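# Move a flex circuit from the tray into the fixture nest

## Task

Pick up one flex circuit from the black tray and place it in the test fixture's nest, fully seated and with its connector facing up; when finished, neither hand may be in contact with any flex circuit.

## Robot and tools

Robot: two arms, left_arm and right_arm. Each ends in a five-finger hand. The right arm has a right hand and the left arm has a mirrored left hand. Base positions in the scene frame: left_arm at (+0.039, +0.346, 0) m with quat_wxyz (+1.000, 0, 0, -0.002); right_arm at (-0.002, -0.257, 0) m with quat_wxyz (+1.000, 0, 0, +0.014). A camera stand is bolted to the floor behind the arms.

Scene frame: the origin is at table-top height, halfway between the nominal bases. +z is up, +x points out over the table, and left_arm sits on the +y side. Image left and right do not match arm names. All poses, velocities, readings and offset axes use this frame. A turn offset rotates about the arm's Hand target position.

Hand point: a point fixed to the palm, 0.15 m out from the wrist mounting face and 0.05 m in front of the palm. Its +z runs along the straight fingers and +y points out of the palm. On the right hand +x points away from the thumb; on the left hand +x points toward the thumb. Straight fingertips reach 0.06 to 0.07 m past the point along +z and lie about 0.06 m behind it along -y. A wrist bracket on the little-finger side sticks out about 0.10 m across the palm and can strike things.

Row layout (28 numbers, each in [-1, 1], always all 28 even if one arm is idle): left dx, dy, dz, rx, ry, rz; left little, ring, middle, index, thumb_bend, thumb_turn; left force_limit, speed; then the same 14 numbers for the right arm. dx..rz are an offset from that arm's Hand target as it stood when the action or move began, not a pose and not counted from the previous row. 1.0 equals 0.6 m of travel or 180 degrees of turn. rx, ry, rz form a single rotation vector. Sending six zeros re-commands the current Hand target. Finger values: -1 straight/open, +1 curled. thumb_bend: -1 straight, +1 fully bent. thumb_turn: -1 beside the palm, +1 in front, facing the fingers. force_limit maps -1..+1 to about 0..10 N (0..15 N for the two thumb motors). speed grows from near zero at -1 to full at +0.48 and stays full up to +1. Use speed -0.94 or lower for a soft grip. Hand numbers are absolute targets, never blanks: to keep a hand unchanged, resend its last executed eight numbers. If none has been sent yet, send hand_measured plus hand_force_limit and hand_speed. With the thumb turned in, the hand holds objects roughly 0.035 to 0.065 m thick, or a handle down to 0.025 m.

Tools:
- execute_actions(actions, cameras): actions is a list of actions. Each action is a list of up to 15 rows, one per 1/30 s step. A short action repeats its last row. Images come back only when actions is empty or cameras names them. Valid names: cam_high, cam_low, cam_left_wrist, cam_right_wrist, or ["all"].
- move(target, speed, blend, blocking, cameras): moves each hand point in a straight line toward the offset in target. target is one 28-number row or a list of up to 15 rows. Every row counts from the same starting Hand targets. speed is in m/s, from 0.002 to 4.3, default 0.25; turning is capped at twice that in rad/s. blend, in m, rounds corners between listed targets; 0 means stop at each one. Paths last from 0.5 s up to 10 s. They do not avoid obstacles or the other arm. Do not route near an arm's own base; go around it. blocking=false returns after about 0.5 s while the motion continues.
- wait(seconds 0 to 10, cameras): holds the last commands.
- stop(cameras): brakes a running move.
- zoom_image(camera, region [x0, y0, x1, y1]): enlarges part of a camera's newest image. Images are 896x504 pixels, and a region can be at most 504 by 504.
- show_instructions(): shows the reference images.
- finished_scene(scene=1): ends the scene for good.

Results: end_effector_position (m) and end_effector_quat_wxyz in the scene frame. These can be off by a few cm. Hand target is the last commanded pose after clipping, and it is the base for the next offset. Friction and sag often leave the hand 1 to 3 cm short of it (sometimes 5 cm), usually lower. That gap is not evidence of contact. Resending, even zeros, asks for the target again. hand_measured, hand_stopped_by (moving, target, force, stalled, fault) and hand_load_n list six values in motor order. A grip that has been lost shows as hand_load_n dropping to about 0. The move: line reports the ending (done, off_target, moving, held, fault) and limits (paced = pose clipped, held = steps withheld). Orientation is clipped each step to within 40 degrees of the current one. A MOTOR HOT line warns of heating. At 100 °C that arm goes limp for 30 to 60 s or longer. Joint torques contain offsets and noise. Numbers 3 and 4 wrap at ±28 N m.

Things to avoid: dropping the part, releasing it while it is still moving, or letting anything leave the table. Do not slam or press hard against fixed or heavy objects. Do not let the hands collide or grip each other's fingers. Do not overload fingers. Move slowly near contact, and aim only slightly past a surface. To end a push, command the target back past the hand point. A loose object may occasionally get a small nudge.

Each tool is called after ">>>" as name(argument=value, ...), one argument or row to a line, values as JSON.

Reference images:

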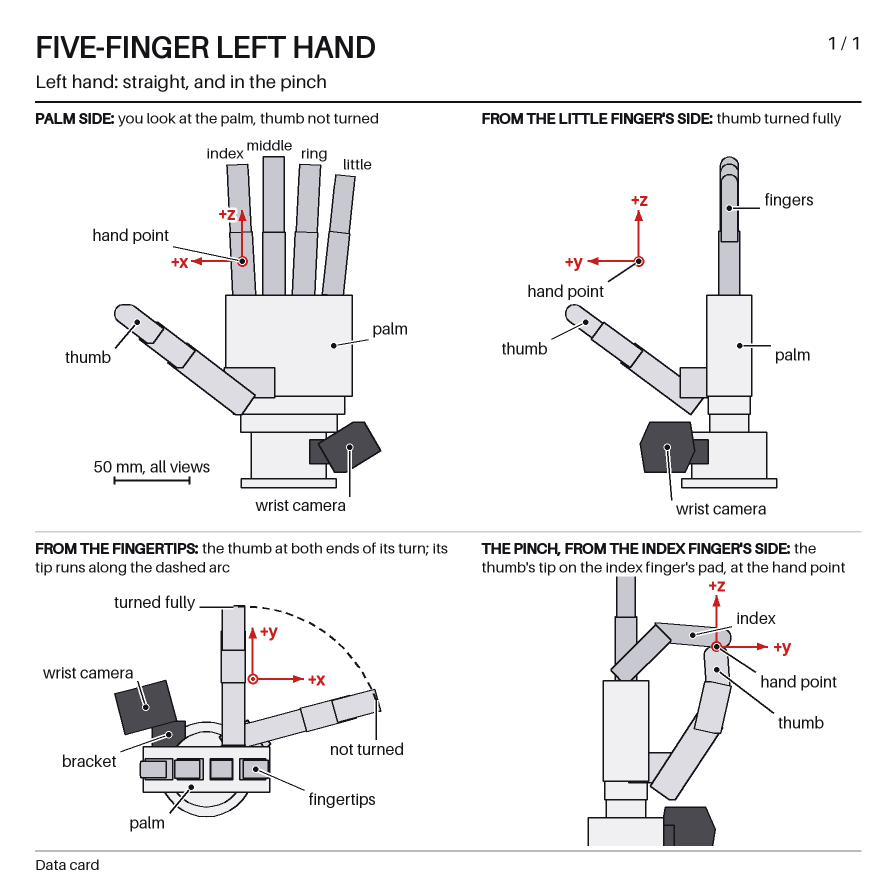

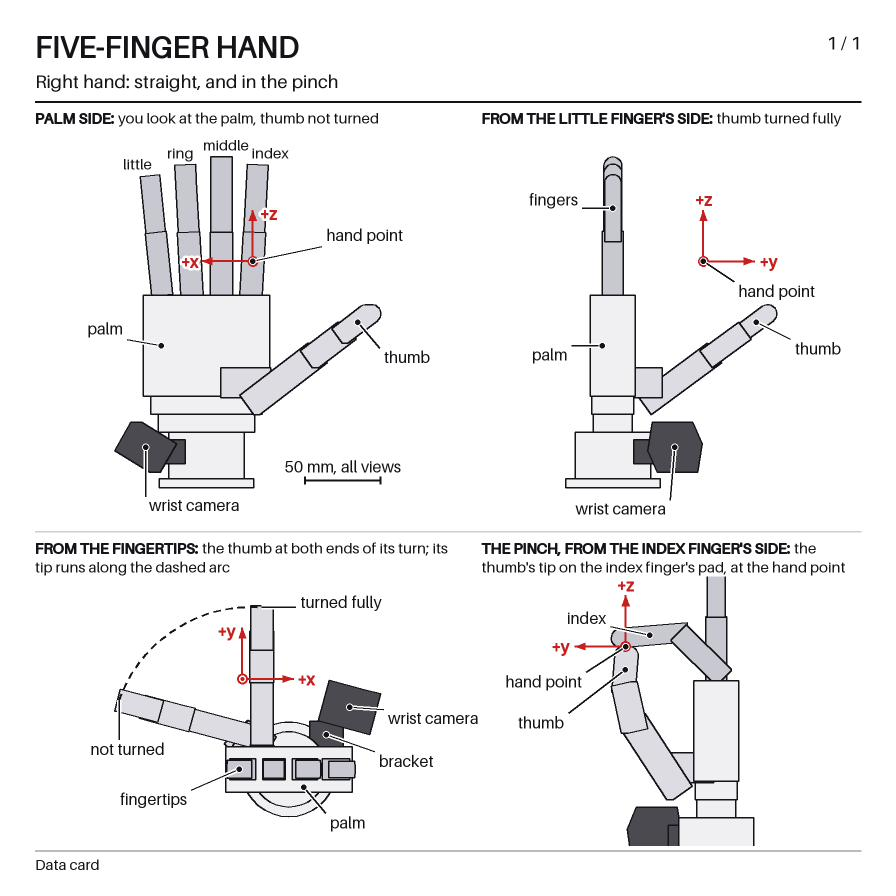

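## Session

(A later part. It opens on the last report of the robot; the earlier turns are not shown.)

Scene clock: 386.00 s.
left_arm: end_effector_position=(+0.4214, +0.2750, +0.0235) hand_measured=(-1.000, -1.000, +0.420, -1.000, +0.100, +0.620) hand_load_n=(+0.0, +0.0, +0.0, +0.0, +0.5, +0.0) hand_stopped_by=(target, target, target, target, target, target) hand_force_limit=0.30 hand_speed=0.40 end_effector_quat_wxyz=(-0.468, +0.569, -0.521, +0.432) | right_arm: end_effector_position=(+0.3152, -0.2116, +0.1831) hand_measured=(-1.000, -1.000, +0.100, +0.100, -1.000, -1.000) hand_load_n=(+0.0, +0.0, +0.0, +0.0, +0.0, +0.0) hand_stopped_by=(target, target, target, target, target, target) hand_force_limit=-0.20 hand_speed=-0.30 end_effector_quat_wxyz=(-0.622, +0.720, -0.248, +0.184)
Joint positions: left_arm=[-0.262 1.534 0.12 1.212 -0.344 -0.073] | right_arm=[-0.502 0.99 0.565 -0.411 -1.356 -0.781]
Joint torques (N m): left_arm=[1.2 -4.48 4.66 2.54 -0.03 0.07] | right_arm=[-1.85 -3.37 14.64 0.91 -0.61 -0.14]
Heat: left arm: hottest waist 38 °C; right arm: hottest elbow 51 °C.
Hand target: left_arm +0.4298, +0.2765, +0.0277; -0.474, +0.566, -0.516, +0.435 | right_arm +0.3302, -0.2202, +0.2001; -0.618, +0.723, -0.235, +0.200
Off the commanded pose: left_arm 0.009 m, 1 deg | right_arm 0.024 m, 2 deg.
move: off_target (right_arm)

>>> move(
  target=[0,0,-0.0025,0,0,0,-1,-1,0.42,-1,0.1,0.62,0.3,0.4,0,0,0,0,0,0,-1,-1,0.1,0.1,-1,-1,-0.2,-0.3],
  speed=0.03,
)

Scene clock: 387.87 s.
left_arm: end_effector_position=(+0.4203, +0.2753, +0.0196) hand_measured=(-1.000, -1.000, +0.420, -1.000, +0.100, +0.620) hand_load_n=(+0.0, +0.0, -0.5, +0.0, +0.0, +0.0) hand_stopped_by=(target, target, target, target, target, target) hand_force_limit=0.30 hand_speed=0.40 end_effector_quat_wxyz=(-0.466, +0.570, -0.524, +0.428) | right_arm: end_effector_position=(+0.3152, -0.2116, +0.1831) hand_measured=(-1.000, -1.000, +0.100, +0.100, -1.000, -1.000) hand_load_n=(+0.0, +0.0, +0.0, +0.0, +0.0, -0.5) hand_stopped_by=(target, target, target, target, target, target) hand_force_limit=-0.20 hand_speed=-0.30 end_effector_quat_wxyz=(-0.622, +0.720, -0.248, +0.184)
Joint positions: left_arm=[-0.262 1.545 0.12 1.212 -0.344 -0.073] | right_arm=[-0.502 0.99 0.565 -0.411 -1.356 -0.781]
Joint torques (N m): left_arm=[1.14 -4.31 4.53 2.99 -0.05 0.07] | right_arm=[-1.85 -3.37 14.64 0.92 -0.62 -0.14]
Heat: left arm: hottest waist 38 °C; right arm: hottest elbow 51 °C.
Hand target: left_arm +0.4298, +0.2765, +0.0262; -0.474, +0.566, -0.516, +0.435 | right_arm +0.3302, -0.2202, +0.2001; -0.618, +0.723, -0.235, +0.200
Off the commanded pose: left_arm 0.012 m, 2 deg | right_arm 0.024 m, 2 deg.
move: off_target (left_arm, right_arm)

>>> move(
  target=[0,0,0,0,0,0,-1,-1,0.455,-1,0.1,0.62,0.3,0.0,0,0,0,0,0,0,-1,-1,0.1,0.1,-1,-1,-0.2,-0.3],
  speed=0.03,
  cameras=["cam_left_wrist"],
)

>>> zoom_image(
  camera="cam_left_wrist",
  region=[340, 180, 470, 330],
)

Scene clock: 388.93 s.
left_arm: end_effector_position=(+0.4201, +0.2754, +0.0189) hand_measured=(-1.000, -1.000, +0.454, -1.000, +0.100, +0.620) hand_load_n=(-0.5, +0.0, +0.0, -0.5, +0.0, +0.0) hand_stopped_by=(target, target, target, target, target, target) hand_force_limit=0.30 hand_speed=0.00 end_effector_quat_wxyz=(-0.466, +0.570, -0.524, +0.428) | right_arm: end_effector_position=(+0.3152, -0.2116, +0.1831) hand_measured=(-1.000, -1.000, +0.100, +0.100, -1.000, -1.000) hand_load_n=(+0.0, +0.0, +0.0, +0.0, +0.0, -0.5) hand_stopped_by=(target, target, target, target, target, target) hand_force_limit=-0.20 hand_speed=-0.30 end_effector_quat_wxyz=(-0.622, +0.720, -0.248, +0.184)
Joint positions: left_arm=[-0.262 1.547 0.12 1.212 -0.344 -0.073] | right_arm=[-0.502 0.99 0.565 -0.411 -1.356 -0.781]
Joint torques (N m): left_arm=[1.2 -4.72 4.53 2.95 -0.02 0.07] | right_arm=[-1.85 -3.43 14.65 0.92 -0.62 -0.14]
Heat: left arm: hottest waist 38 °C; right arm: hottest elbow 51 °C.
Hand target: left_arm +0.4297, +0.2765, +0.0261; -0.474, +0.566, -0.516, +0.435 | right_arm +0.3302, -0.2202, +0.2001; -0.618, +0.723, -0.235, +0.200
Off the commanded pose: left_arm 0.012 m, 2 deg | right_arm 0.024 m, 2 deg.
move: off_target (left_arm, right_arm)
camera_calibration:
cam_left_wrist: T_world_to_cam=[[0.234159, -0.266119, 0.935067, -0.0381129], [-0.377707, -0.911154, -0.164728, 0.430792], [0.895828, -0.314609, -0.31387, -0.166547], [0, 0, 0, 1]] pos_world=[0.320834, 0.329978, 0.0543277]
Images, in order (width x height): cam_left_wrist 896x504.

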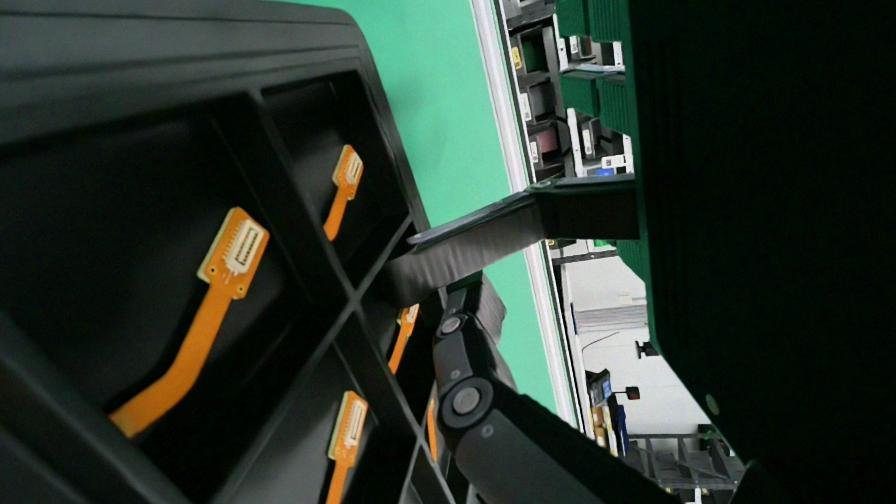

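Scaled by 3.360.

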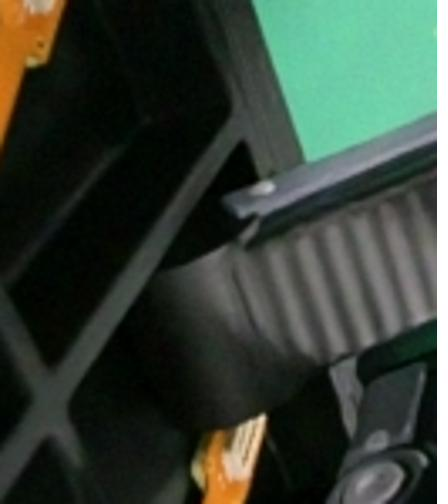

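>>> move(
  target=[0,0,0.0065,0,0,0,-1,-1,0.42,-1,0.1,0.74,0.3,0.3,0,0,0,0,0,0,-1,-1,0.1,0.1,-1,-1,-0.2,-0.3],
  speed=0.03,
)

Scene clock: 390.93 s.
left_arm: end_effector_position=(+0.4216, +0.2749, +0.0240) hand_measured=(-1.000, -1.000, +0.420, -1.000, +0.100, +0.740) hand_load_n=(+0.0, +0.0, -1.5, +0.0, +2.0, +3.5) hand_stopped_by=(target, target, target, target, target, target) hand_force_limit=0.30 hand_speed=0.30 end_effector_quat_wxyz=(-0.468, +0.568, -0.520, +0.433) | right_arm: end_effector_position=(+0.3152, -0.2116, +0.1831) hand_measured=(-1.000, -1.000, +0.100, +0.100, -1.000, -1.000) hand_load_n=(+0.0, +0.0, +0.0, +0.0, +0.0, +0.0) hand_stopped_by=(target, target, target, target, target, target) hand_force_limit=-0.20 hand_speed=-0.30 end_effector_quat_wxyz=(-0.622, +0.720, -0.248, +0.184)
Joint positions: left_arm=[-0.262 1.534 0.12 1.214 -0.343 -0.073] | right_arm=[-0.502 0.99 0.565 -0.411 -1.356 -0.781]
Joint torques (N m): left_arm=[0.97 -6.01 4.63 1.78 -0.06 0.05] | right_arm=[-1.85 -3.37 14.65 0.94 -0.62 -0.15]
Heat: left arm: hottest waist 38 °C; right arm: hottest elbow 51 °C.
Hand target: left_arm +0.4298, +0.2764, +0.0301; -0.474, +0.566, -0.516, +0.435 | right_arm +0.3302, -0.2202, +0.2001; -0.618, +0.723, -0.235, +0.200
Off the commanded pose: left_arm 0.010 m, 1 deg | right_arm 0.024 m, 2 deg.
move: off_target (right_arm)

>>> execute_actions(
  actions=[],
  cameras=["cam_left_wrist","cam_right_wrist"],
)

Scene clock: 391.93 s.
left_arm: end_effector_position=(+0.4216, +0.2749, +0.0240) hand_measured=(-1.000, -1.000, +0.420, -1.000, +0.100, +0.740) hand_load_n=(+0.0, +0.0, -1.5, +0.0, +2.0, +3.5) hand_stopped_by=(target, target, target, target, target, target) hand_force_limit=0.30 hand_speed=0.30 end_effector_quat_wxyz=(-0.468, +0.568, -0.520, +0.433) | right_arm: end_effector_position=(+0.3152, -0.2116, +0.1831) hand_measured=(-1.000, -1.000, +0.100, +0.100, -1.000, -1.000) hand_load_n=(+0.0, +0.0, +0.0, +0.0, +0.5, -0.5) hand_stopped_by=(target, target, target, target, target, target) hand_force_limit=-0.20 hand_speed=-0.30 end_effector_quat_wxyz=(-0.622, +0.720, -0.248, +0.184)
Joint positions: left_arm=[-0.262 1.534 0.12 1.214 -0.343 -0.073] | right_arm=[-0.502 0.99 0.565 -0.411 -1.356 -0.781]
Joint velocities: within noise
Joint torques (N m): left_arm=[1.26 -5.95 4.68 1.77 -0.04 0.07] | right_arm=[-1.79 -3.43 14.65 0.92 -0.62 -0.15]
Heat: left arm: hottest waist 38 °C; right arm: hottest elbow 51 °C.
Hand target: left_arm +0.4298, +0.2764, +0.0301; -0.474, +0.566, -0.516, +0.435 | right_arm +0.3302, -0.2202, +0.2001; -0.618, +0.723, -0.235, +0.200
Off the commanded pose: left_arm 0.010 m, 1 deg | right_arm 0.024 m, 2 deg.
camera_calibration:
cam_left_wrist: T_world_to_cam=[[0.220989, -0.26255, 0.939272, -0.0388883], [-0.375749, -0.911655, -0.166426, 0.431045], [0.899987, -0.316152, -0.300118, -0.16819], [0, 0, 0, 1]] pos_world=[0.321927, 0.329581, 0.057787]
cam_right_wrist: T_world_to_cam=[[0.148892, -0.230208, -0.961684, 0.0832546], [-0.986685, -0.0989583, -0.129074, 0.292541], [-0.0654526, 0.968097, -0.241877, 0.38512], [0, 0, 0, 1]] pos_world=[0.301457, -0.324718, 0.210976]
Images, in order (width x height): cam_left_wrist 896x504, cam_right_wrist 896x504.

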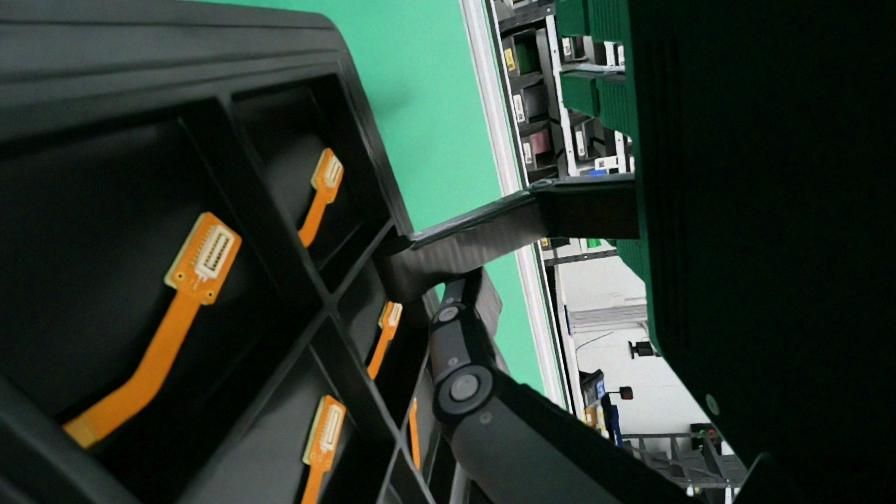

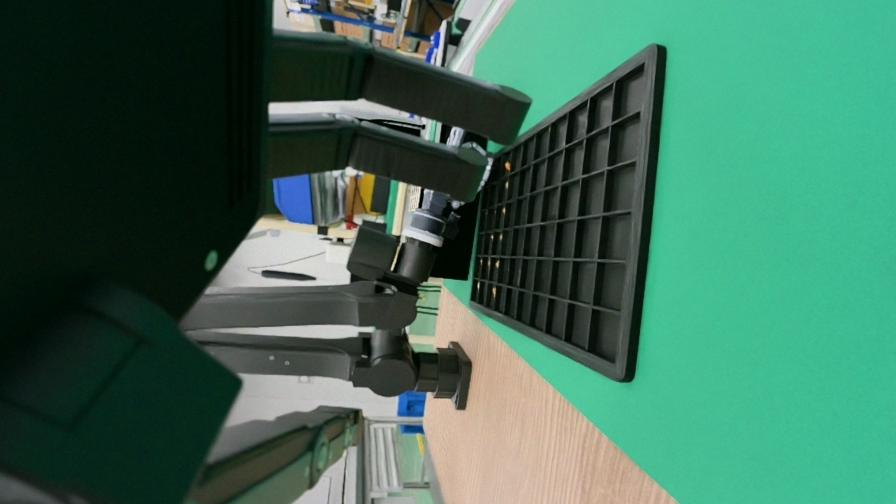

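>>> zoom_image(
  camera="cam_left_wrist",
  region=[340, 200, 540, 400],
)

Scaled by 2.520.

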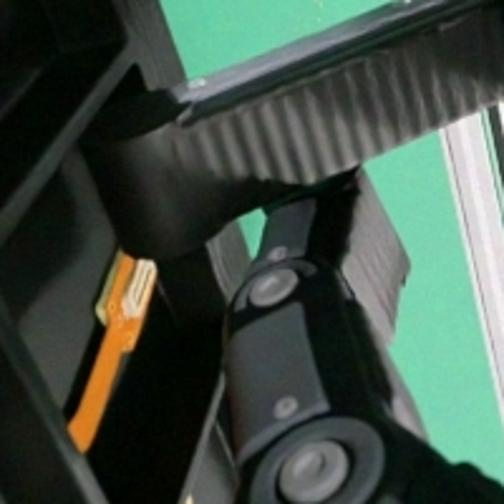

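>>> execute_actions(
  actions=[
    [[0,0,0,0,0,0,-1,-1,0.42,-1,0.1,0.66,0.3,0.3,0,0,0,0,0,0,-1,-1,0.1,0.1,-1,-1,-0.2,-0.3]],
  ],
  cameras=["cam_left_wrist"],
)

Scene clock: 393.27 s.
left_arm: end_effector_position=(+0.4216, +0.2749, +0.0240) hand_measured=(-1.000, -1.000, +0.420, -1.000, +0.100, +0.660) hand_load_n=(-0.5, +0.0, +0.0, +0.0, +0.0, +0.0) hand_stopped_by=(target, target, target, target, target, target) hand_force_limit=0.30 hand_speed=0.30 end_effector_quat_wxyz=(-0.468, +0.568, -0.520, +0.433) | right_arm: end_effector_position=(+0.3152, -0.2116, +0.1831) hand_measured=(-1.000, -1.000, +0.100, +0.100, -1.000, -1.000) hand_load_n=(+0.0, +0.0, +0.0, +0.0, +0.0, -0.5) hand_stopped_by=(target, target, target, target, target, target) hand_force_limit=-0.20 hand_speed=-0.30 end_effector_quat_wxyz=(-0.622, +0.720, -0.248, +0.184)
Joint positions: left_arm=[-0.262 1.534 0.12 1.214 -0.343 -0.073] | right_arm=[-0.502 0.99 0.565 -0.411 -1.356 -0.781]
Joint torques (N m): left_arm=[1.03 -5.95 4.66 1.76 -0.05 0.07] | right_arm=[-1.85 -3.37 14.65 0.92 -0.62 -0.14]
Heat: left arm: hottest waist 38 °C; right arm: hottest elbow 51 °C.
Hand target: left_arm +0.4298, +0.2764, +0.0301; -0.474, +0.566, -0.516, +0.435 | right_arm +0.3302, -0.2202, +0.2001; -0.618, +0.723, -0.235, +0.200
Off the commanded pose: left_arm 0.010 m, 1 deg | right_arm 0.024 m, 2 deg.
camera_calibration:
cam_left_wrist: T_world_to_cam=[[0.220989, -0.26255, 0.939272, -0.0388883], [-0.375749, -0.911655, -0.166426, 0.431045], [0.899987, -0.316152, -0.300118, -0.16819], [0, 0, 0, 1]] pos_world=[0.321927, 0.329581, 0.057787]
Images, in order (width x height): cam_left_wrist 896x504.

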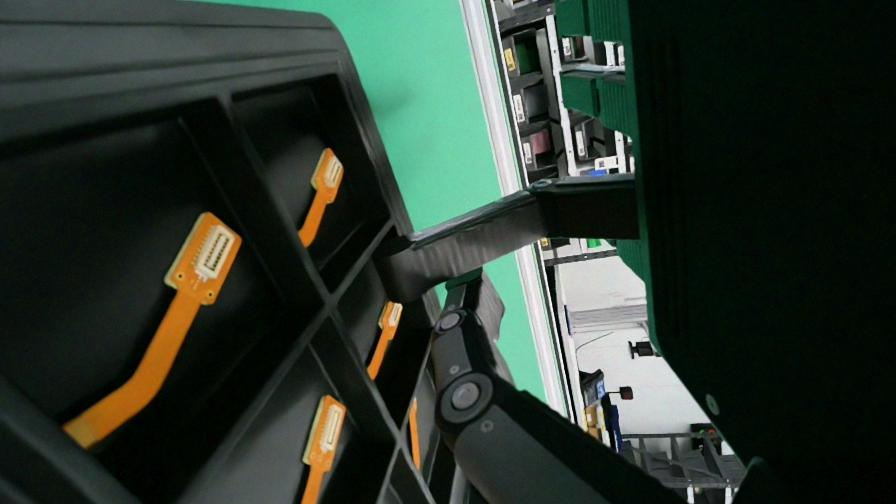

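>>> execute_actions(
  actions=[
    [[0,0,0,0,0,0,-1,-1,0.42,-1,-0.15,0.66,0.3,0.3,0,0,0,0,0,0,-1,-1,0.1,0.1,-1,-1,-0.2,-0.3]],
    [[0,0,0,0,0,0,-1,-1,0.42,-1,-0.15,0.74,0.0,0.2,0,0,0,0,0,0,-1,-1,0.1,0.1,-1,-1,-0.2,-0.3]],
  ],
  cameras=["cam_left_wrist"],
)

>>> zoom_image(
  camera="cam_left_wrist",
  region=[340, 200, 540, 400],
)

Scene clock: 394.63 s.
left_arm: end_effector_position=(+0.4216, +0.2749, +0.0240) hand_measured=(-1.000, -1.000, +0.420, -1.000, -0.150, +0.740) hand_load_n=(+0.0, +0.0, +0.0, +0.0, +0.0, +0.0) hand_stopped_by=(target, target, target, target, target, target) hand_force_limit=0.00 hand_speed=0.20 end_effector_quat_wxyz=(-0.468, +0.568, -0.520, +0.433) | right_arm: end_effector_position=(+0.3152, -0.2116, +0.1831) hand_measured=(-1.000, -1.000, +0.100, +0.100, -1.000, -1.000) hand_load_n=(+0.0, +0.0, +0.0, +0.0, +0.0, +0.0) hand_stopped_by=(target, target, target, target, target, target) hand_force_limit=-0.20 hand_speed=-0.30 end_effector_quat_wxyz=(-0.622, +0.720, -0.248, +0.184)
Joint positions: left_arm=[-0.262 1.534 0.12 1.214 -0.343 -0.073] | right_arm=[-0.502 0.99 0.565 -0.411 -1.356 -0.781]
Joint torques (N m): left_arm=[1.03 -5.95 4.68 1.8 -0.04 0.07] | right_arm=[-1.85 -3.31 14.65 0.92 -0.62 -0.14]
Heat: left arm: hottest waist 38 °C; right arm: hottest elbow 51 °C.
Hand target: left_arm +0.4298, +0.2764, +0.0301; -0.474, +0.566, -0.516, +0.435 | right_arm +0.3302, -0.2202, +0.2001; -0.618, +0.723, -0.235, +0.200
Off the commanded pose: left_arm 0.010 m, 1 deg | right_arm 0.024 m, 2 deg.
camera_calibration:
cam_left_wrist: T_world_to_cam=[[0.220989, -0.26255, 0.939272, -0.0388883], [-0.375749, -0.911655, -0.166426, 0.431045], [0.899987, -0.316152, -0.300118, -0.16819], [0, 0, 0, 1]] pos_world=[0.321927, 0.329581, 0.057787]
Images, in order (width x height): cam_left_wrist 896x504.

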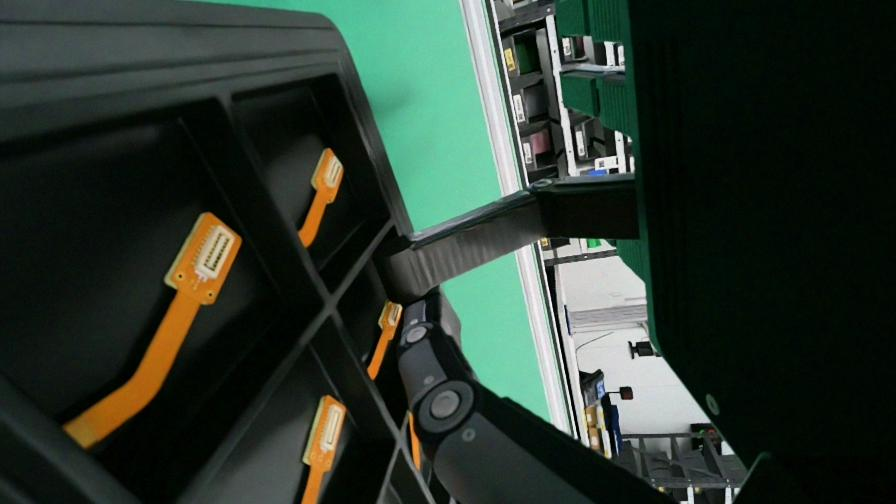

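Scaled by 2.520.

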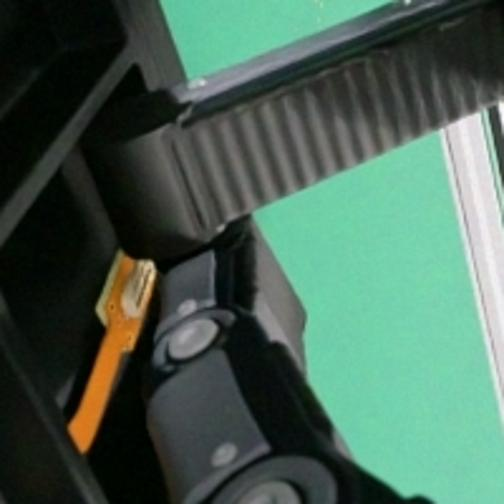

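>>> execute_actions(
  actions=[
    [[0,0,0,0,0,0,-1,-1,0.42,-1,-0.22,0.74,-0.5,-0.2,0,0,0,0,0,0,-1,-1,0.1,0.1,-1,-1,-0.2,-0.3]],
  ],
  cameras=["cam_left_wrist"],
)

>>> zoom_image(
  camera="cam_left_wrist",
  region=[340, 200, 540, 400],
)

Scene clock: 395.63 s.
left_arm: end_effector_position=(+0.4216, +0.2749, +0.0240) hand_measured=(-1.000, -1.000, +0.420, -1.000, -0.220, +0.740) hand_load_n=(+0.0, -0.5, +0.0, +0.0, +0.0, +0.0) hand_stopped_by=(target, target, target, target, target, target) hand_force_limit=-0.50 hand_speed=-0.20 end_effector_quat_wxyz=(-0.468, +0.568, -0.520, +0.433) | right_arm: end_effector_position=(+0.3152, -0.2116, +0.1831) hand_measured=(-1.000, -1.000, +0.100, +0.100, -1.000, -1.000) hand_load_n=(+0.0, +0.0, +0.0, +0.0, +0.0, +0.0) hand_stopped_by=(target, target, target, target, target, target) hand_force_limit=-0.20 hand_speed=-0.30 end_effector_quat_wxyz=(-0.622, +0.720, -0.248, +0.184)
Joint positions: left_arm=[-0.262 1.534 0.12 1.214 -0.343 -0.073] | right_arm=[-0.502 0.99 0.565 -0.411 -1.356 -0.781]
Joint torques (N m): left_arm=[1.2 -6.01 4.71 1.74 -0.06 0.07] | right_arm=[-1.85 -3.37 14.64 0.92 -0.61 -0.15]
Heat: left arm: hottest waist 38 °C; right arm: hottest elbow 51 °C.
Hand target: left_arm +0.4298, +0.2764, +0.0301; -0.474, +0.566, -0.516, +0.435 | right_arm +0.3302, -0.2202, +0.2001; -0.618, +0.723, -0.235, +0.200
Off the commanded pose: left_arm 0.010 m, 1 deg | right_arm 0.024 m, 2 deg.
camera_calibration:
cam_left_wrist: T_world_to_cam=[[0.220989, -0.26255, 0.939272, -0.0388883], [-0.375749, -0.911655, -0.166426, 0.431045], [0.899987, -0.316152, -0.300118, -0.16819], [0, 0, 0, 1]] pos_world=[0.321927, 0.329581, 0.057787]
Images, in order (width x height): cam_left_wrist 896x504.

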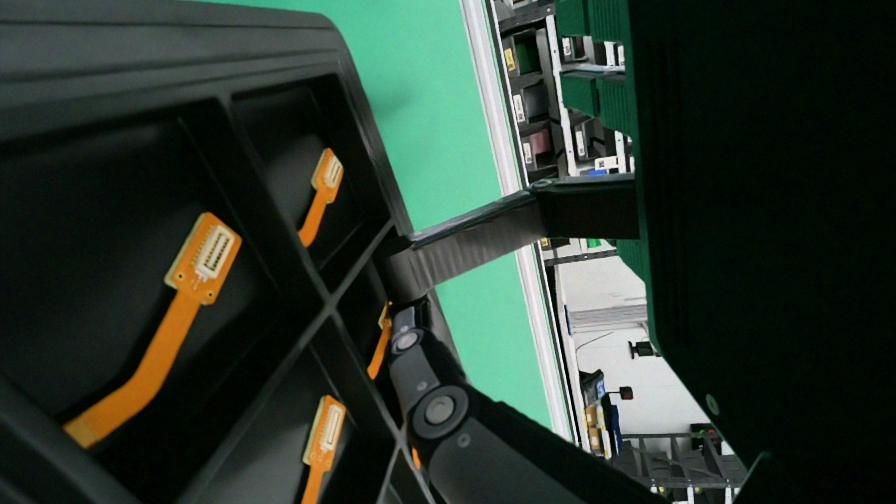

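Scaled by 2.520.

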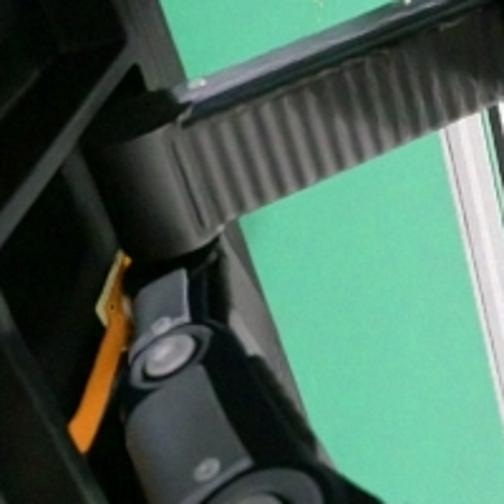

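>>> execute_actions(
  actions=[
    [[0,0,0,0,0,0,-1,-1,0.42,-1,-0.25,0.74,-0.5,-0.4,0,0,0,0,0,0,-1,-1,0.1,0.1,-1,-1,-0.2,-0.3]],
  ],
  cameras=["cam_left_wrist"],
)

>>> zoom_image(
  camera="cam_left_wrist",
  region=[340, 200, 540, 400],
)

Scene clock: 396.63 s.
left_arm: end_effector_position=(+0.4220, +0.2748, +0.0248) hand_measured=(-1.000, -1.000, +0.420, -1.000, -0.250, +0.740) hand_load_n=(+0.0, -0.5, +0.0, +0.0, +0.0, +0.0) hand_stopped_by=(target, target, target, target, target, target) hand_force_limit=-0.50 hand_speed=-0.40 end_effector_quat_wxyz=(-0.469, +0.568, -0.520, +0.434) | right_arm: end_effector_position=(+0.3152, -0.2116, +0.1831) hand_measured=(-1.000, -1.000, +0.100, +0.100, -1.000, -1.000) hand_load_n=(+0.0, +0.0, +0.0, +0.0, +0.0, -0.5) hand_stopped_by=(target, target, target, target, target, target) hand_force_limit=-0.20 hand_speed=-0.30 end_effector_quat_wxyz=(-0.622, +0.720, -0.248, +0.184)
Joint positions: left_arm=[-0.261 1.532 0.12 1.214 -0.343 -0.073] | right_arm=[-0.502 0.99 0.565 -0.411 -1.356 -0.781]
Joint torques (N m): left_arm=[1.38 -5.6 4.64 1.8 -0.05 0.07] | right_arm=[-1.85 -3.43 14.64 0.94 -0.62 -0.15]
Heat: left arm: hottest waist 38 °C; right arm: hottest elbow 51 °C.
Hand target: left_arm +0.4297, +0.2765, +0.0300; -0.474, +0.566, -0.516, +0.435 | right_arm +0.3302, -0.2202, +0.2001; -0.618, +0.723, -0.235, +0.200
Off the commanded pose: left_arm 0.010 m, 1 deg | right_arm 0.024 m, 2 deg.
camera_calibration:
cam_left_wrist: T_world_to_cam=[[0.218968, -0.261887, 0.93993, -0.0391175], [-0.375307, -0.911802, -0.166617, 0.431174], [0.900665, -0.316279, -0.297943, -0.168584], [0, 0, 0, 1]] pos_world=[0.322226, 0.329581, 0.0583804]
Images, in order (width x height): cam_left_wrist 896x504.

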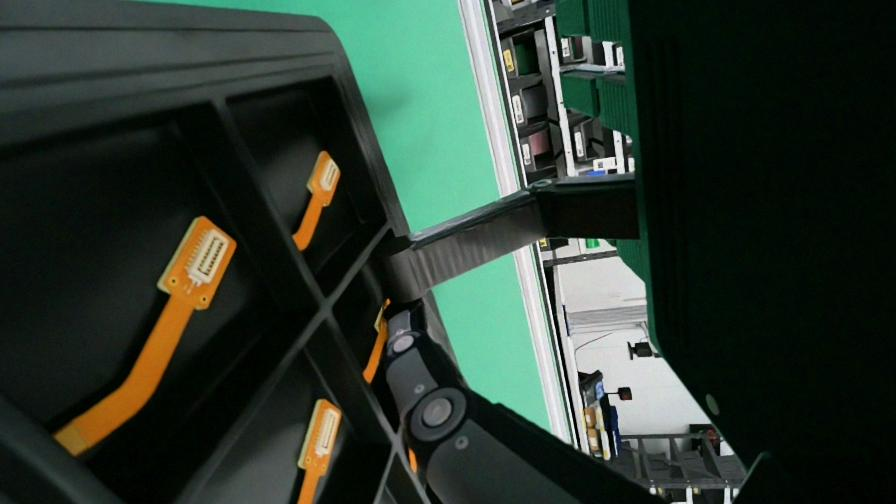

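Scaled by 2.520.

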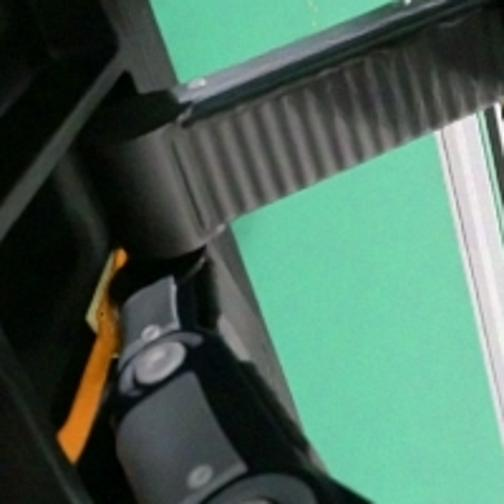

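>>> execute_actions(
  actions=[
    [[0,0,0,0,0,0,-1,-1,0.42,-1,-0.25,0.80,-0.5,-0.6,0,0,0,0,0,0,-1,-1,0.1,0.1,-1,-1,-0.2,-0.3]],
  ],
  cameras=["cam_left_wrist"],
)

>>> zoom_image(
  camera="cam_left_wrist",
  region=[340, 200, 540, 400],
)

Scene clock: 397.50 s.
left_arm: end_effector_position=(+0.4220, +0.2748, +0.0248) hand_measured=(-1.000, -1.000, +0.420, -1.000, -0.250, +0.800) hand_load_n=(+0.0, +0.0, -0.5, +0.0, +0.0, +0.0) hand_stopped_by=(target, target, target, target, target, target) hand_force_limit=-0.50 hand_speed=-0.60 end_effector_quat_wxyz=(-0.469, +0.568, -0.520, +0.434) | right_arm: end_effector_position=(+0.3152, -0.2116, +0.1831) hand_measured=(-1.000, -1.000, +0.100, +0.100, -1.000, -1.000) hand_load_n=(-0.5, +0.0, +0.0, +0.0, +0.0, -0.5) hand_stopped_by=(target, target, target, target, target, target) hand_force_limit=-0.20 hand_speed=-0.30 end_effector_quat_wxyz=(-0.622, +0.720, -0.248, +0.184)
Joint positions: left_arm=[-0.261 1.532 0.12 1.214 -0.343 -0.073] | right_arm=[-0.502 0.99 0.565 -0.411 -1.356 -0.781]
Joint torques (N m): left_arm=[1.2 -5.83 4.67 1.78 -0.06 0.06] | right_arm=[-1.85 -3.43 14.65 0.92 -0.61 -0.14]
Heat: left arm: hottest waist 38 °C; right arm: hottest elbow 51 °C.
Hand target: left_arm +0.4297, +0.2765, +0.0300; -0.474, +0.566, -0.516, +0.435 | right_arm +0.3302, -0.2202, +0.2001; -0.618, +0.723, -0.235, +0.200
Off the commanded pose: left_arm 0.009 m, 1 deg | right_arm 0.024 m, 2 deg.
camera_calibration:
cam_left_wrist: T_world_to_cam=[[0.218968, -0.261887, 0.93993, -0.0391175], [-0.375307, -0.911802, -0.166617, 0.431174], [0.900665, -0.316279, -0.297943, -0.168584], [0, 0, 0, 1]] pos_world=[0.322226, 0.329581, 0.0583804]
Images, in order (width x height): cam_left_wrist 896x504.

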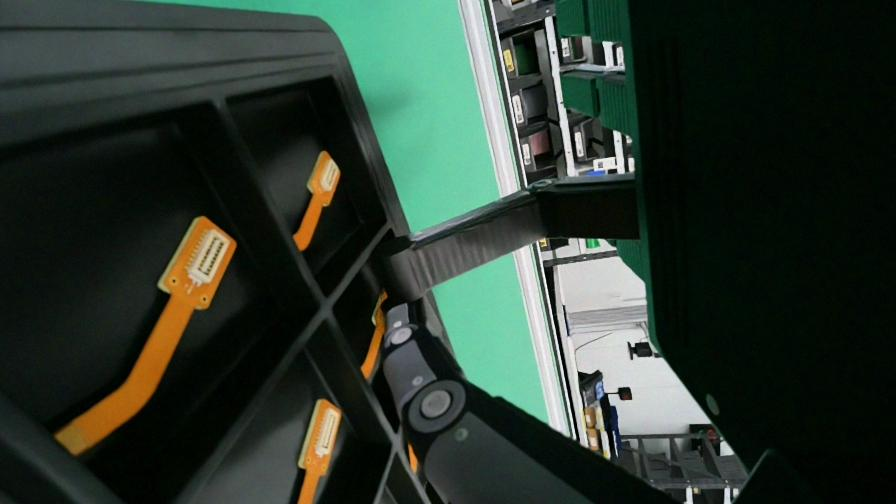

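Scaled by 2.520.

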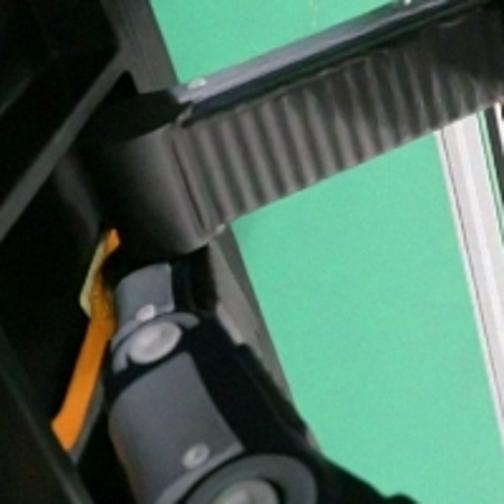

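>>> execute_actions(
  actions=[
    [[0,0,0,0,0,0,-1,-1,0.42,-1,-0.18,0.80,-0.4,-0.2,0,0,0,0,0,0,-1,-1,0.1,0.1,-1,-1,-0.2,-0.3]],
    [[0,0,0,0,0,0,-1,-1,0.42,-1,-0.18,0.74,-0.4,-0.2,0,0,0,0,0,0,-1,-1,0.1,0.1,-1,-1,-0.2,-0.3]],
  ],
  cameras=["cam_left_wrist"],
)

>>> zoom_image(
  camera="cam_left_wrist",
  region=[340, 200, 540, 400],
)

Scene clock: 398.97 s.
left_arm: end_effector_position=(+0.4220, +0.2748, +0.0248) hand_measured=(-1.000, -1.000, +0.420, -1.000, -0.180, +0.740) hand_load_n=(+0.0, +0.0, +0.0, +0.0, +0.0, +0.0) hand_stopped_by=(target, target, target, target, target, target) hand_force_limit=-0.40 hand_speed=-0.20 end_effector_quat_wxyz=(-0.469, +0.568, -0.520, +0.434) | right_arm: end_effector_position=(+0.3152, -0.2116, +0.1831) hand_measured=(-1.000, -1.000, +0.100, +0.100, -1.000, -1.000) hand_load_n=(+0.0, +0.0, +0.0, +0.0, +0.0, -0.5) hand_stopped_by=(target, target, target, target, target, target) hand_force_limit=-0.20 hand_speed=-0.30 end_effector_quat_wxyz=(-0.622, +0.720, -0.248, +0.184)
Joint positions: left_arm=[-0.261 1.532 0.12 1.214 -0.343 -0.073] | right_arm=[-0.502 0.99 0.565 -0.411 -1.356 -0.781]
Joint torques (N m): left_arm=[1.14 -5.83 4.63 1.72 -0.05 0.07] | right_arm=[-1.85 -3.43 14.65 0.92 -0.62 -0.14]
Heat: left arm: hottest waist 38 °C; right arm: hottest elbow 51 °C.
Hand target: left_arm +0.4297, +0.2765, +0.0300; -0.474, +0.566, -0.516, +0.435 | right_arm +0.3302, -0.2202, +0.2001; -0.618, +0.723, -0.235, +0.200
Off the commanded pose: left_arm 0.009 m, 1 deg | right_arm 0.024 m, 2 deg.
camera_calibration:
cam_left_wrist: T_world_to_cam=[[0.218968, -0.261887, 0.93993, -0.0391175], [-0.375307, -0.911802, -0.166617, 0.431174], [0.900665, -0.316279, -0.297943, -0.168584], [0, 0, 0, 1]] pos_world=[0.322226, 0.329581, 0.0583804]
Images, in order (width x height): cam_left_wrist 896x504.

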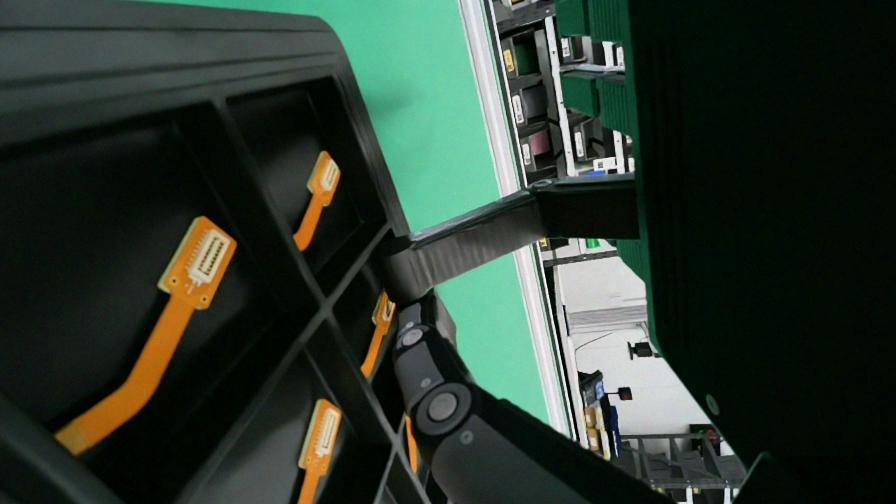

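Scaled by 2.520.

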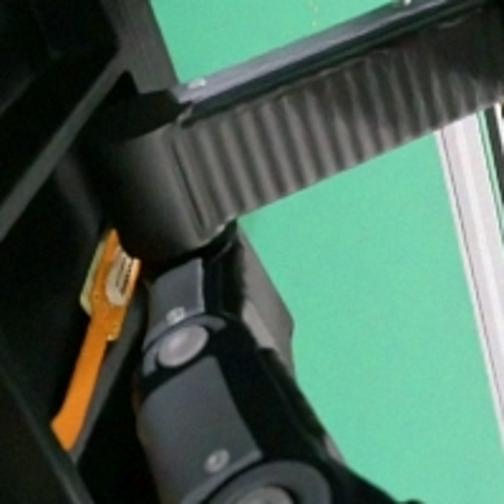

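>>> execute_actions(
  actions=[
    [[0,0,0,0,0,0,-1,-1,0.42,-1,-0.25,0.74,-0.5,-0.2,0,0,0,0,0,0,-1,-1,0.1,0.1,-1,-1,-0.2,-0.3]],
    [[0,0,0,0,0,0,-1,-1,0.42,-1,-0.25,0.805,-0.5,-0.6,0,0,0,0,0,0,-1,-1,0.1,0.1,-1,-1,-0.2,-0.3]],
  ],
  cameras=["cam_left_wrist"],
)

>>> zoom_image(
  camera="cam_left_wrist",
  region=[340, 200, 540, 400],
)

Scene clock: 400.40 s.
left_arm: end_effector_position=(+0.4220, +0.2748, +0.0250) hand_measured=(-1.000, -1.000, +0.420, -1.000, -0.250, +0.804) hand_load_n=(+0.0, +0.0, +0.0, -0.5, +0.0, +0.5) hand_stopped_by=(target, target, target, target, target, target) hand_force_limit=-0.50 hand_speed=-0.60 end_effector_quat_wxyz=(-0.469, +0.568, -0.519, +0.434) | right_arm: end_effector_position=(+0.3152, -0.2116, +0.1831) hand_measured=(-1.000, -1.000, +0.100, +0.100, -1.000, -1.000) hand_load_n=(+0.0, +0.0, +0.0, +0.0, +0.0, +0.0) hand_stopped_by=(target, target, target, target, target, target) hand_force_limit=-0.20 hand_speed=-0.30 end_effector_quat_wxyz=(-0.622, +0.720, -0.248, +0.184)
Joint positions: left_arm=[-0.261 1.532 0.12 1.214 -0.343 -0.073] | right_arm=[-0.502 0.99 0.565 -0.411 -1.356 -0.781]
Joint torques (N m): left_arm=[1.14 -5.77 4.68 1.76 -0.04 0.07] | right_arm=[-1.85 -3.37 14.65 0.92 -0.62 -0.15]
Heat: left arm: hottest waist 38 °C; right arm: hottest elbow 51 °C.
Hand target: left_arm +0.4297, +0.2765, +0.0300; -0.474, +0.566, -0.516, +0.435 | right_arm +0.3302, -0.2202, +0.2001; -0.618, +0.723, -0.235, +0.200
Off the commanded pose: left_arm 0.009 m, 1 deg | right_arm 0.024 m, 2 deg.
camera_calibration:
cam_left_wrist: T_world_to_cam=[[0.21855, -0.261838, 0.940041, -0.0390985], [-0.375315, -0.911782, -0.16671, 0.431192], [0.900763, -0.316377, -0.297542, -0.168577], [0, 0, 0, 1]] pos_world=[0.322225, 0.329582, 0.0584793]
Images, in order (width x height): cam_left_wrist 896x504.

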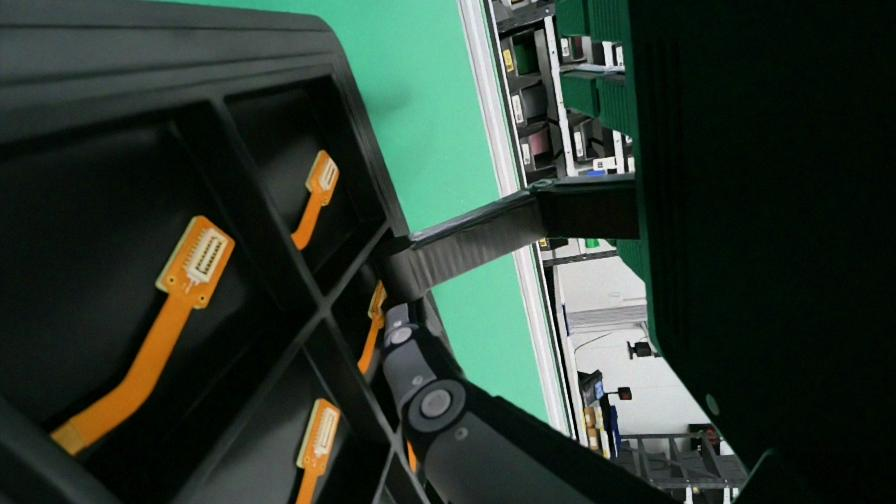

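Scaled by 2.520.

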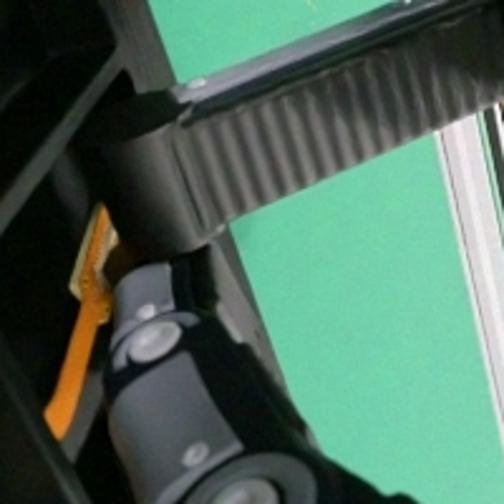

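>>> execute_actions(
  actions=[
    [[0,0,0,0,0,0,-1,-1,0.42,-1,-0.17,0.80,-0.4,-0.2,0,0,0,0,0,0,-1,-1,0.1,0.1,-1,-1,-0.2,-0.3]],
    [[0,0,0,0,0,0,-1,-1,0.42,-1,-0.15,0.70,-0.4,0,0,0,0,0,0,0,-1,-1,0.1,0.1,-1,-1,-0.2,-0.3]],
  ],
  cameras=["cam_left_wrist"],
)

>>> zoom_image(
  camera="cam_left_wrist",
  region=[340, 220, 460, 400],
)

Scene clock: 401.77 s.
left_arm: end_effector_position=(+0.4220, +0.2748, +0.0250) hand_measured=(-1.000, -1.000, +0.420, -1.000, -0.150, +0.700) hand_load_n=(+0.0, +0.0, +0.0, -0.5, +0.0, +0.0) hand_stopped_by=(target, target, target, target, target, target) hand_force_limit=-0.40 hand_speed=0.00 end_effector_quat_wxyz=(-0.469, +0.568, -0.519, +0.434) | right_arm: end_effector_position=(+0.3152, -0.2116, +0.1831) hand_measured=(-1.000, -1.000, +0.100, +0.100, -1.000, -1.000) hand_load_n=(+0.0, +0.0, +0.0, +0.0, +0.0, -0.5) hand_stopped_by=(target, target, target, target, target, target) hand_force_limit=-0.20 hand_speed=-0.30 end_effector_quat_wxyz=(-0.622, +0.720, -0.248, +0.184)
Joint positions: left_arm=[-0.261 1.532 0.12 1.214 -0.343 -0.073] | right_arm=[-0.502 0.99 0.565 -0.411 -1.356 -0.781]
Joint torques (N m): left_arm=[1.2 -5.77 4.66 1.74 -0.06 0.07] | right_arm=[-1.85 -3.37 14.65 0.94 -0.62 -0.14]
Heat: left arm: hottest waist 38 °C; right arm: hottest elbow 51 °C.
Hand target: left_arm +0.4297, +0.2765, +0.0300; -0.474, +0.566, -0.516, +0.435 | right_arm +0.3302, -0.2202, +0.2001; -0.618, +0.723, -0.235, +0.200
Off the commanded pose: left_arm 0.009 m, 1 deg | right_arm 0.024 m, 2 deg.
camera_calibration:
cam_left_wrist: T_world_to_cam=[[0.21855, -0.261838, 0.940041, -0.0390985], [-0.375315, -0.911782, -0.16671, 0.431192], [0.900763, -0.316377, -0.297542, -0.168577], [0, 0, 0, 1]] pos_world=[0.322225, 0.329582, 0.0584793]
Images, in order (width x height): cam_left_wrist 896x504.

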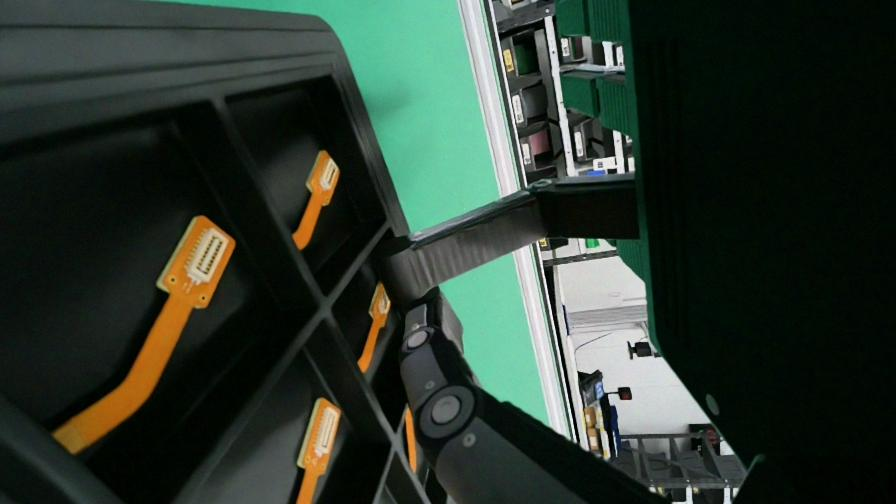

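Scaled by 2.800.

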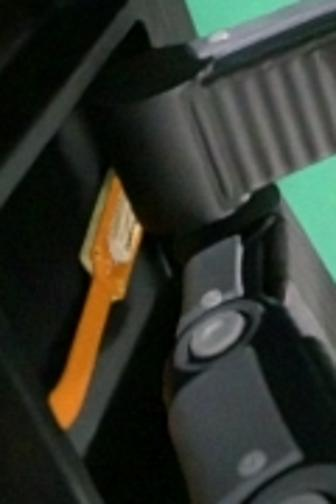

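>>> zoom_image(
  camera="cam_left_wrist",
  region=[290, 200, 430, 400],
)

Scaled by 2.520.

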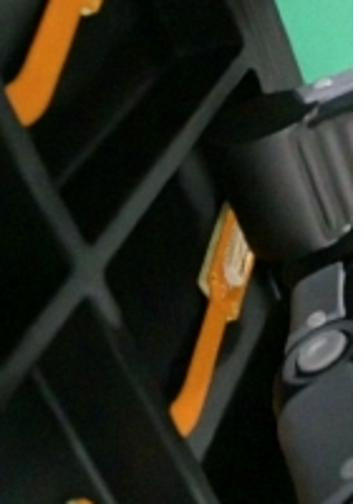

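>>> zoom_image(
  camera="cam_left_wrist",
  region=[350, 265, 430, 345],
)

Scaled by 6.300.

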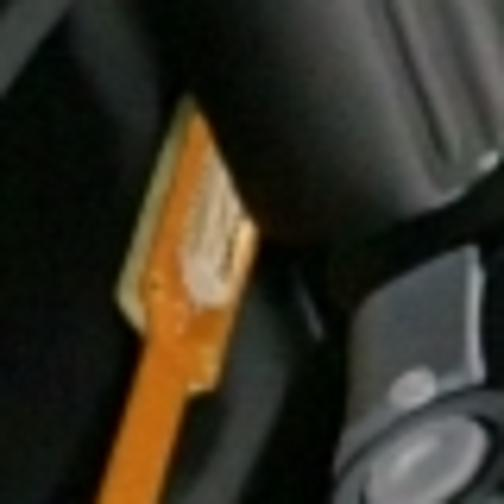

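>>> zoom_image(
  camera="cam_left_wrist",
  region=[130, 205, 250, 325],
)

Scaled by 4.200.

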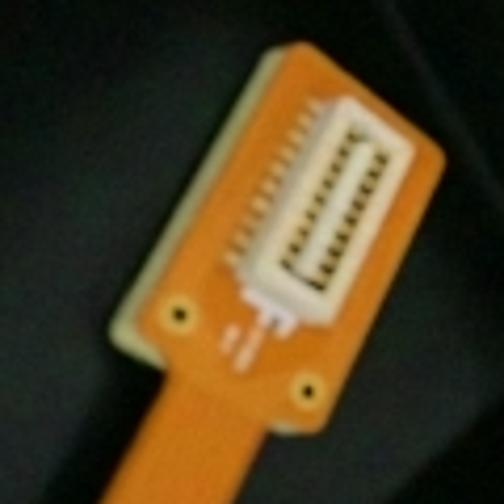

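>>> execute_actions(
  actions=[
    [[0,0,0,0,0,0,-1,-1,0.42,-1,-0.18,0.74,-0.4,-0.1,0,0,0,0,0,0,-1,-1,0.1,0.1,-1,-1,-0.2,-0.3]],
    [[0,0,0,0,0,0,-1,-1,0.42,-1,-0.25,0.74,-0.5,-0.2,0,0,0,0,0,0,-1,-1,0.1,0.1,-1,-1,-0.2,-0.3]],
    [[0,0,0,0,0,0,-1,-1,0.42,-1,-0.25,0.80,-0.5,-0.6,0,0,0,0,0,0,-1,-1,0.1,0.1,-1,-1,-0.2,-0.3]],
  ],
  cameras=["cam_left_wrist"],
)

>>> zoom_image(
  camera="cam_left_wrist",
  region=[330, 245, 430, 345],
)

Scene clock: 408.13 s.
left_arm: end_effector_position=(+0.4221, +0.2748, +0.0251) hand_measured=(-1.000, -1.000, +0.420, -1.000, -0.250, +0.800) hand_load_n=(-0.5, +0.0, +0.0, +0.0, +0.0, +0.0) hand_stopped_by=(target, target, target, target, target, target) hand_force_limit=-0.50 hand_speed=-0.60 end_effector_quat_wxyz=(-0.469, +0.568, -0.519, +0.434) | right_arm: end_effector_position=(+0.3152, -0.2116, +0.1831) hand_measured=(-1.000, -1.000, +0.100, +0.100, -1.000, -1.000) hand_load_n=(+0.0, +0.0, +0.0, +0.0, +0.0, +0.0) hand_stopped_by=(target, target, target, target, target, target) hand_force_limit=-0.20 hand_speed=-0.30 end_effector_quat_wxyz=(-0.622, +0.720, -0.248, +0.184)
Joint positions: left_arm=[-0.261 1.531 0.12 1.214 -0.343 -0.073] | right_arm=[-0.502 0.99 0.565 -0.411 -1.356 -0.781]
Joint torques (N m): left_arm=[1.26 -5.89 4.68 1.77 -0.04 0.06] | right_arm=[-1.79 -3.37 14.64 0.94 -0.62 -0.15]
Heat: left arm: hottest waist 38 °C; right arm: hottest elbow 51 °C.
Hand target: left_arm +0.4297, +0.2765, +0.0301; -0.474, +0.566, -0.516, +0.435 | right_arm +0.3302, -0.2202, +0.2001; -0.618, +0.723, -0.235, +0.200
Off the commanded pose: left_arm 0.009 m, 1 deg | right_arm 0.024 m, 2 deg.
camera_calibration:
cam_left_wrist: T_world_to_cam=[[0.2182, -0.261691, 0.940163, -0.0391339], [-0.375216, -0.911821, -0.166719, 0.43119], [0.900889, -0.316386, -0.29715, -0.168608], [0, 0, 0, 1]] pos_world=[0.322225, 0.329582, 0.0585781]
Images, in order (width x height): cam_left_wrist 896x504.

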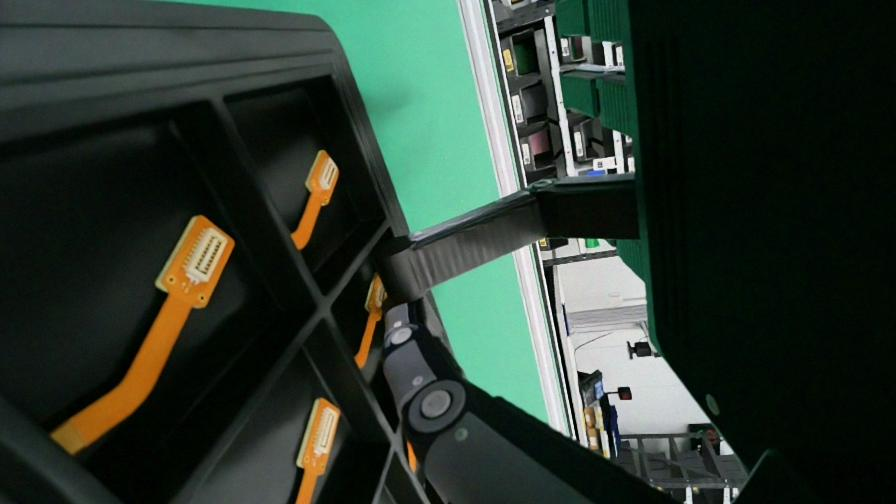

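Scaled by 5.040.

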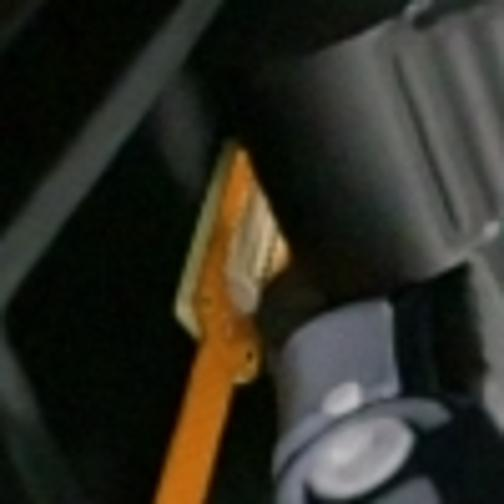

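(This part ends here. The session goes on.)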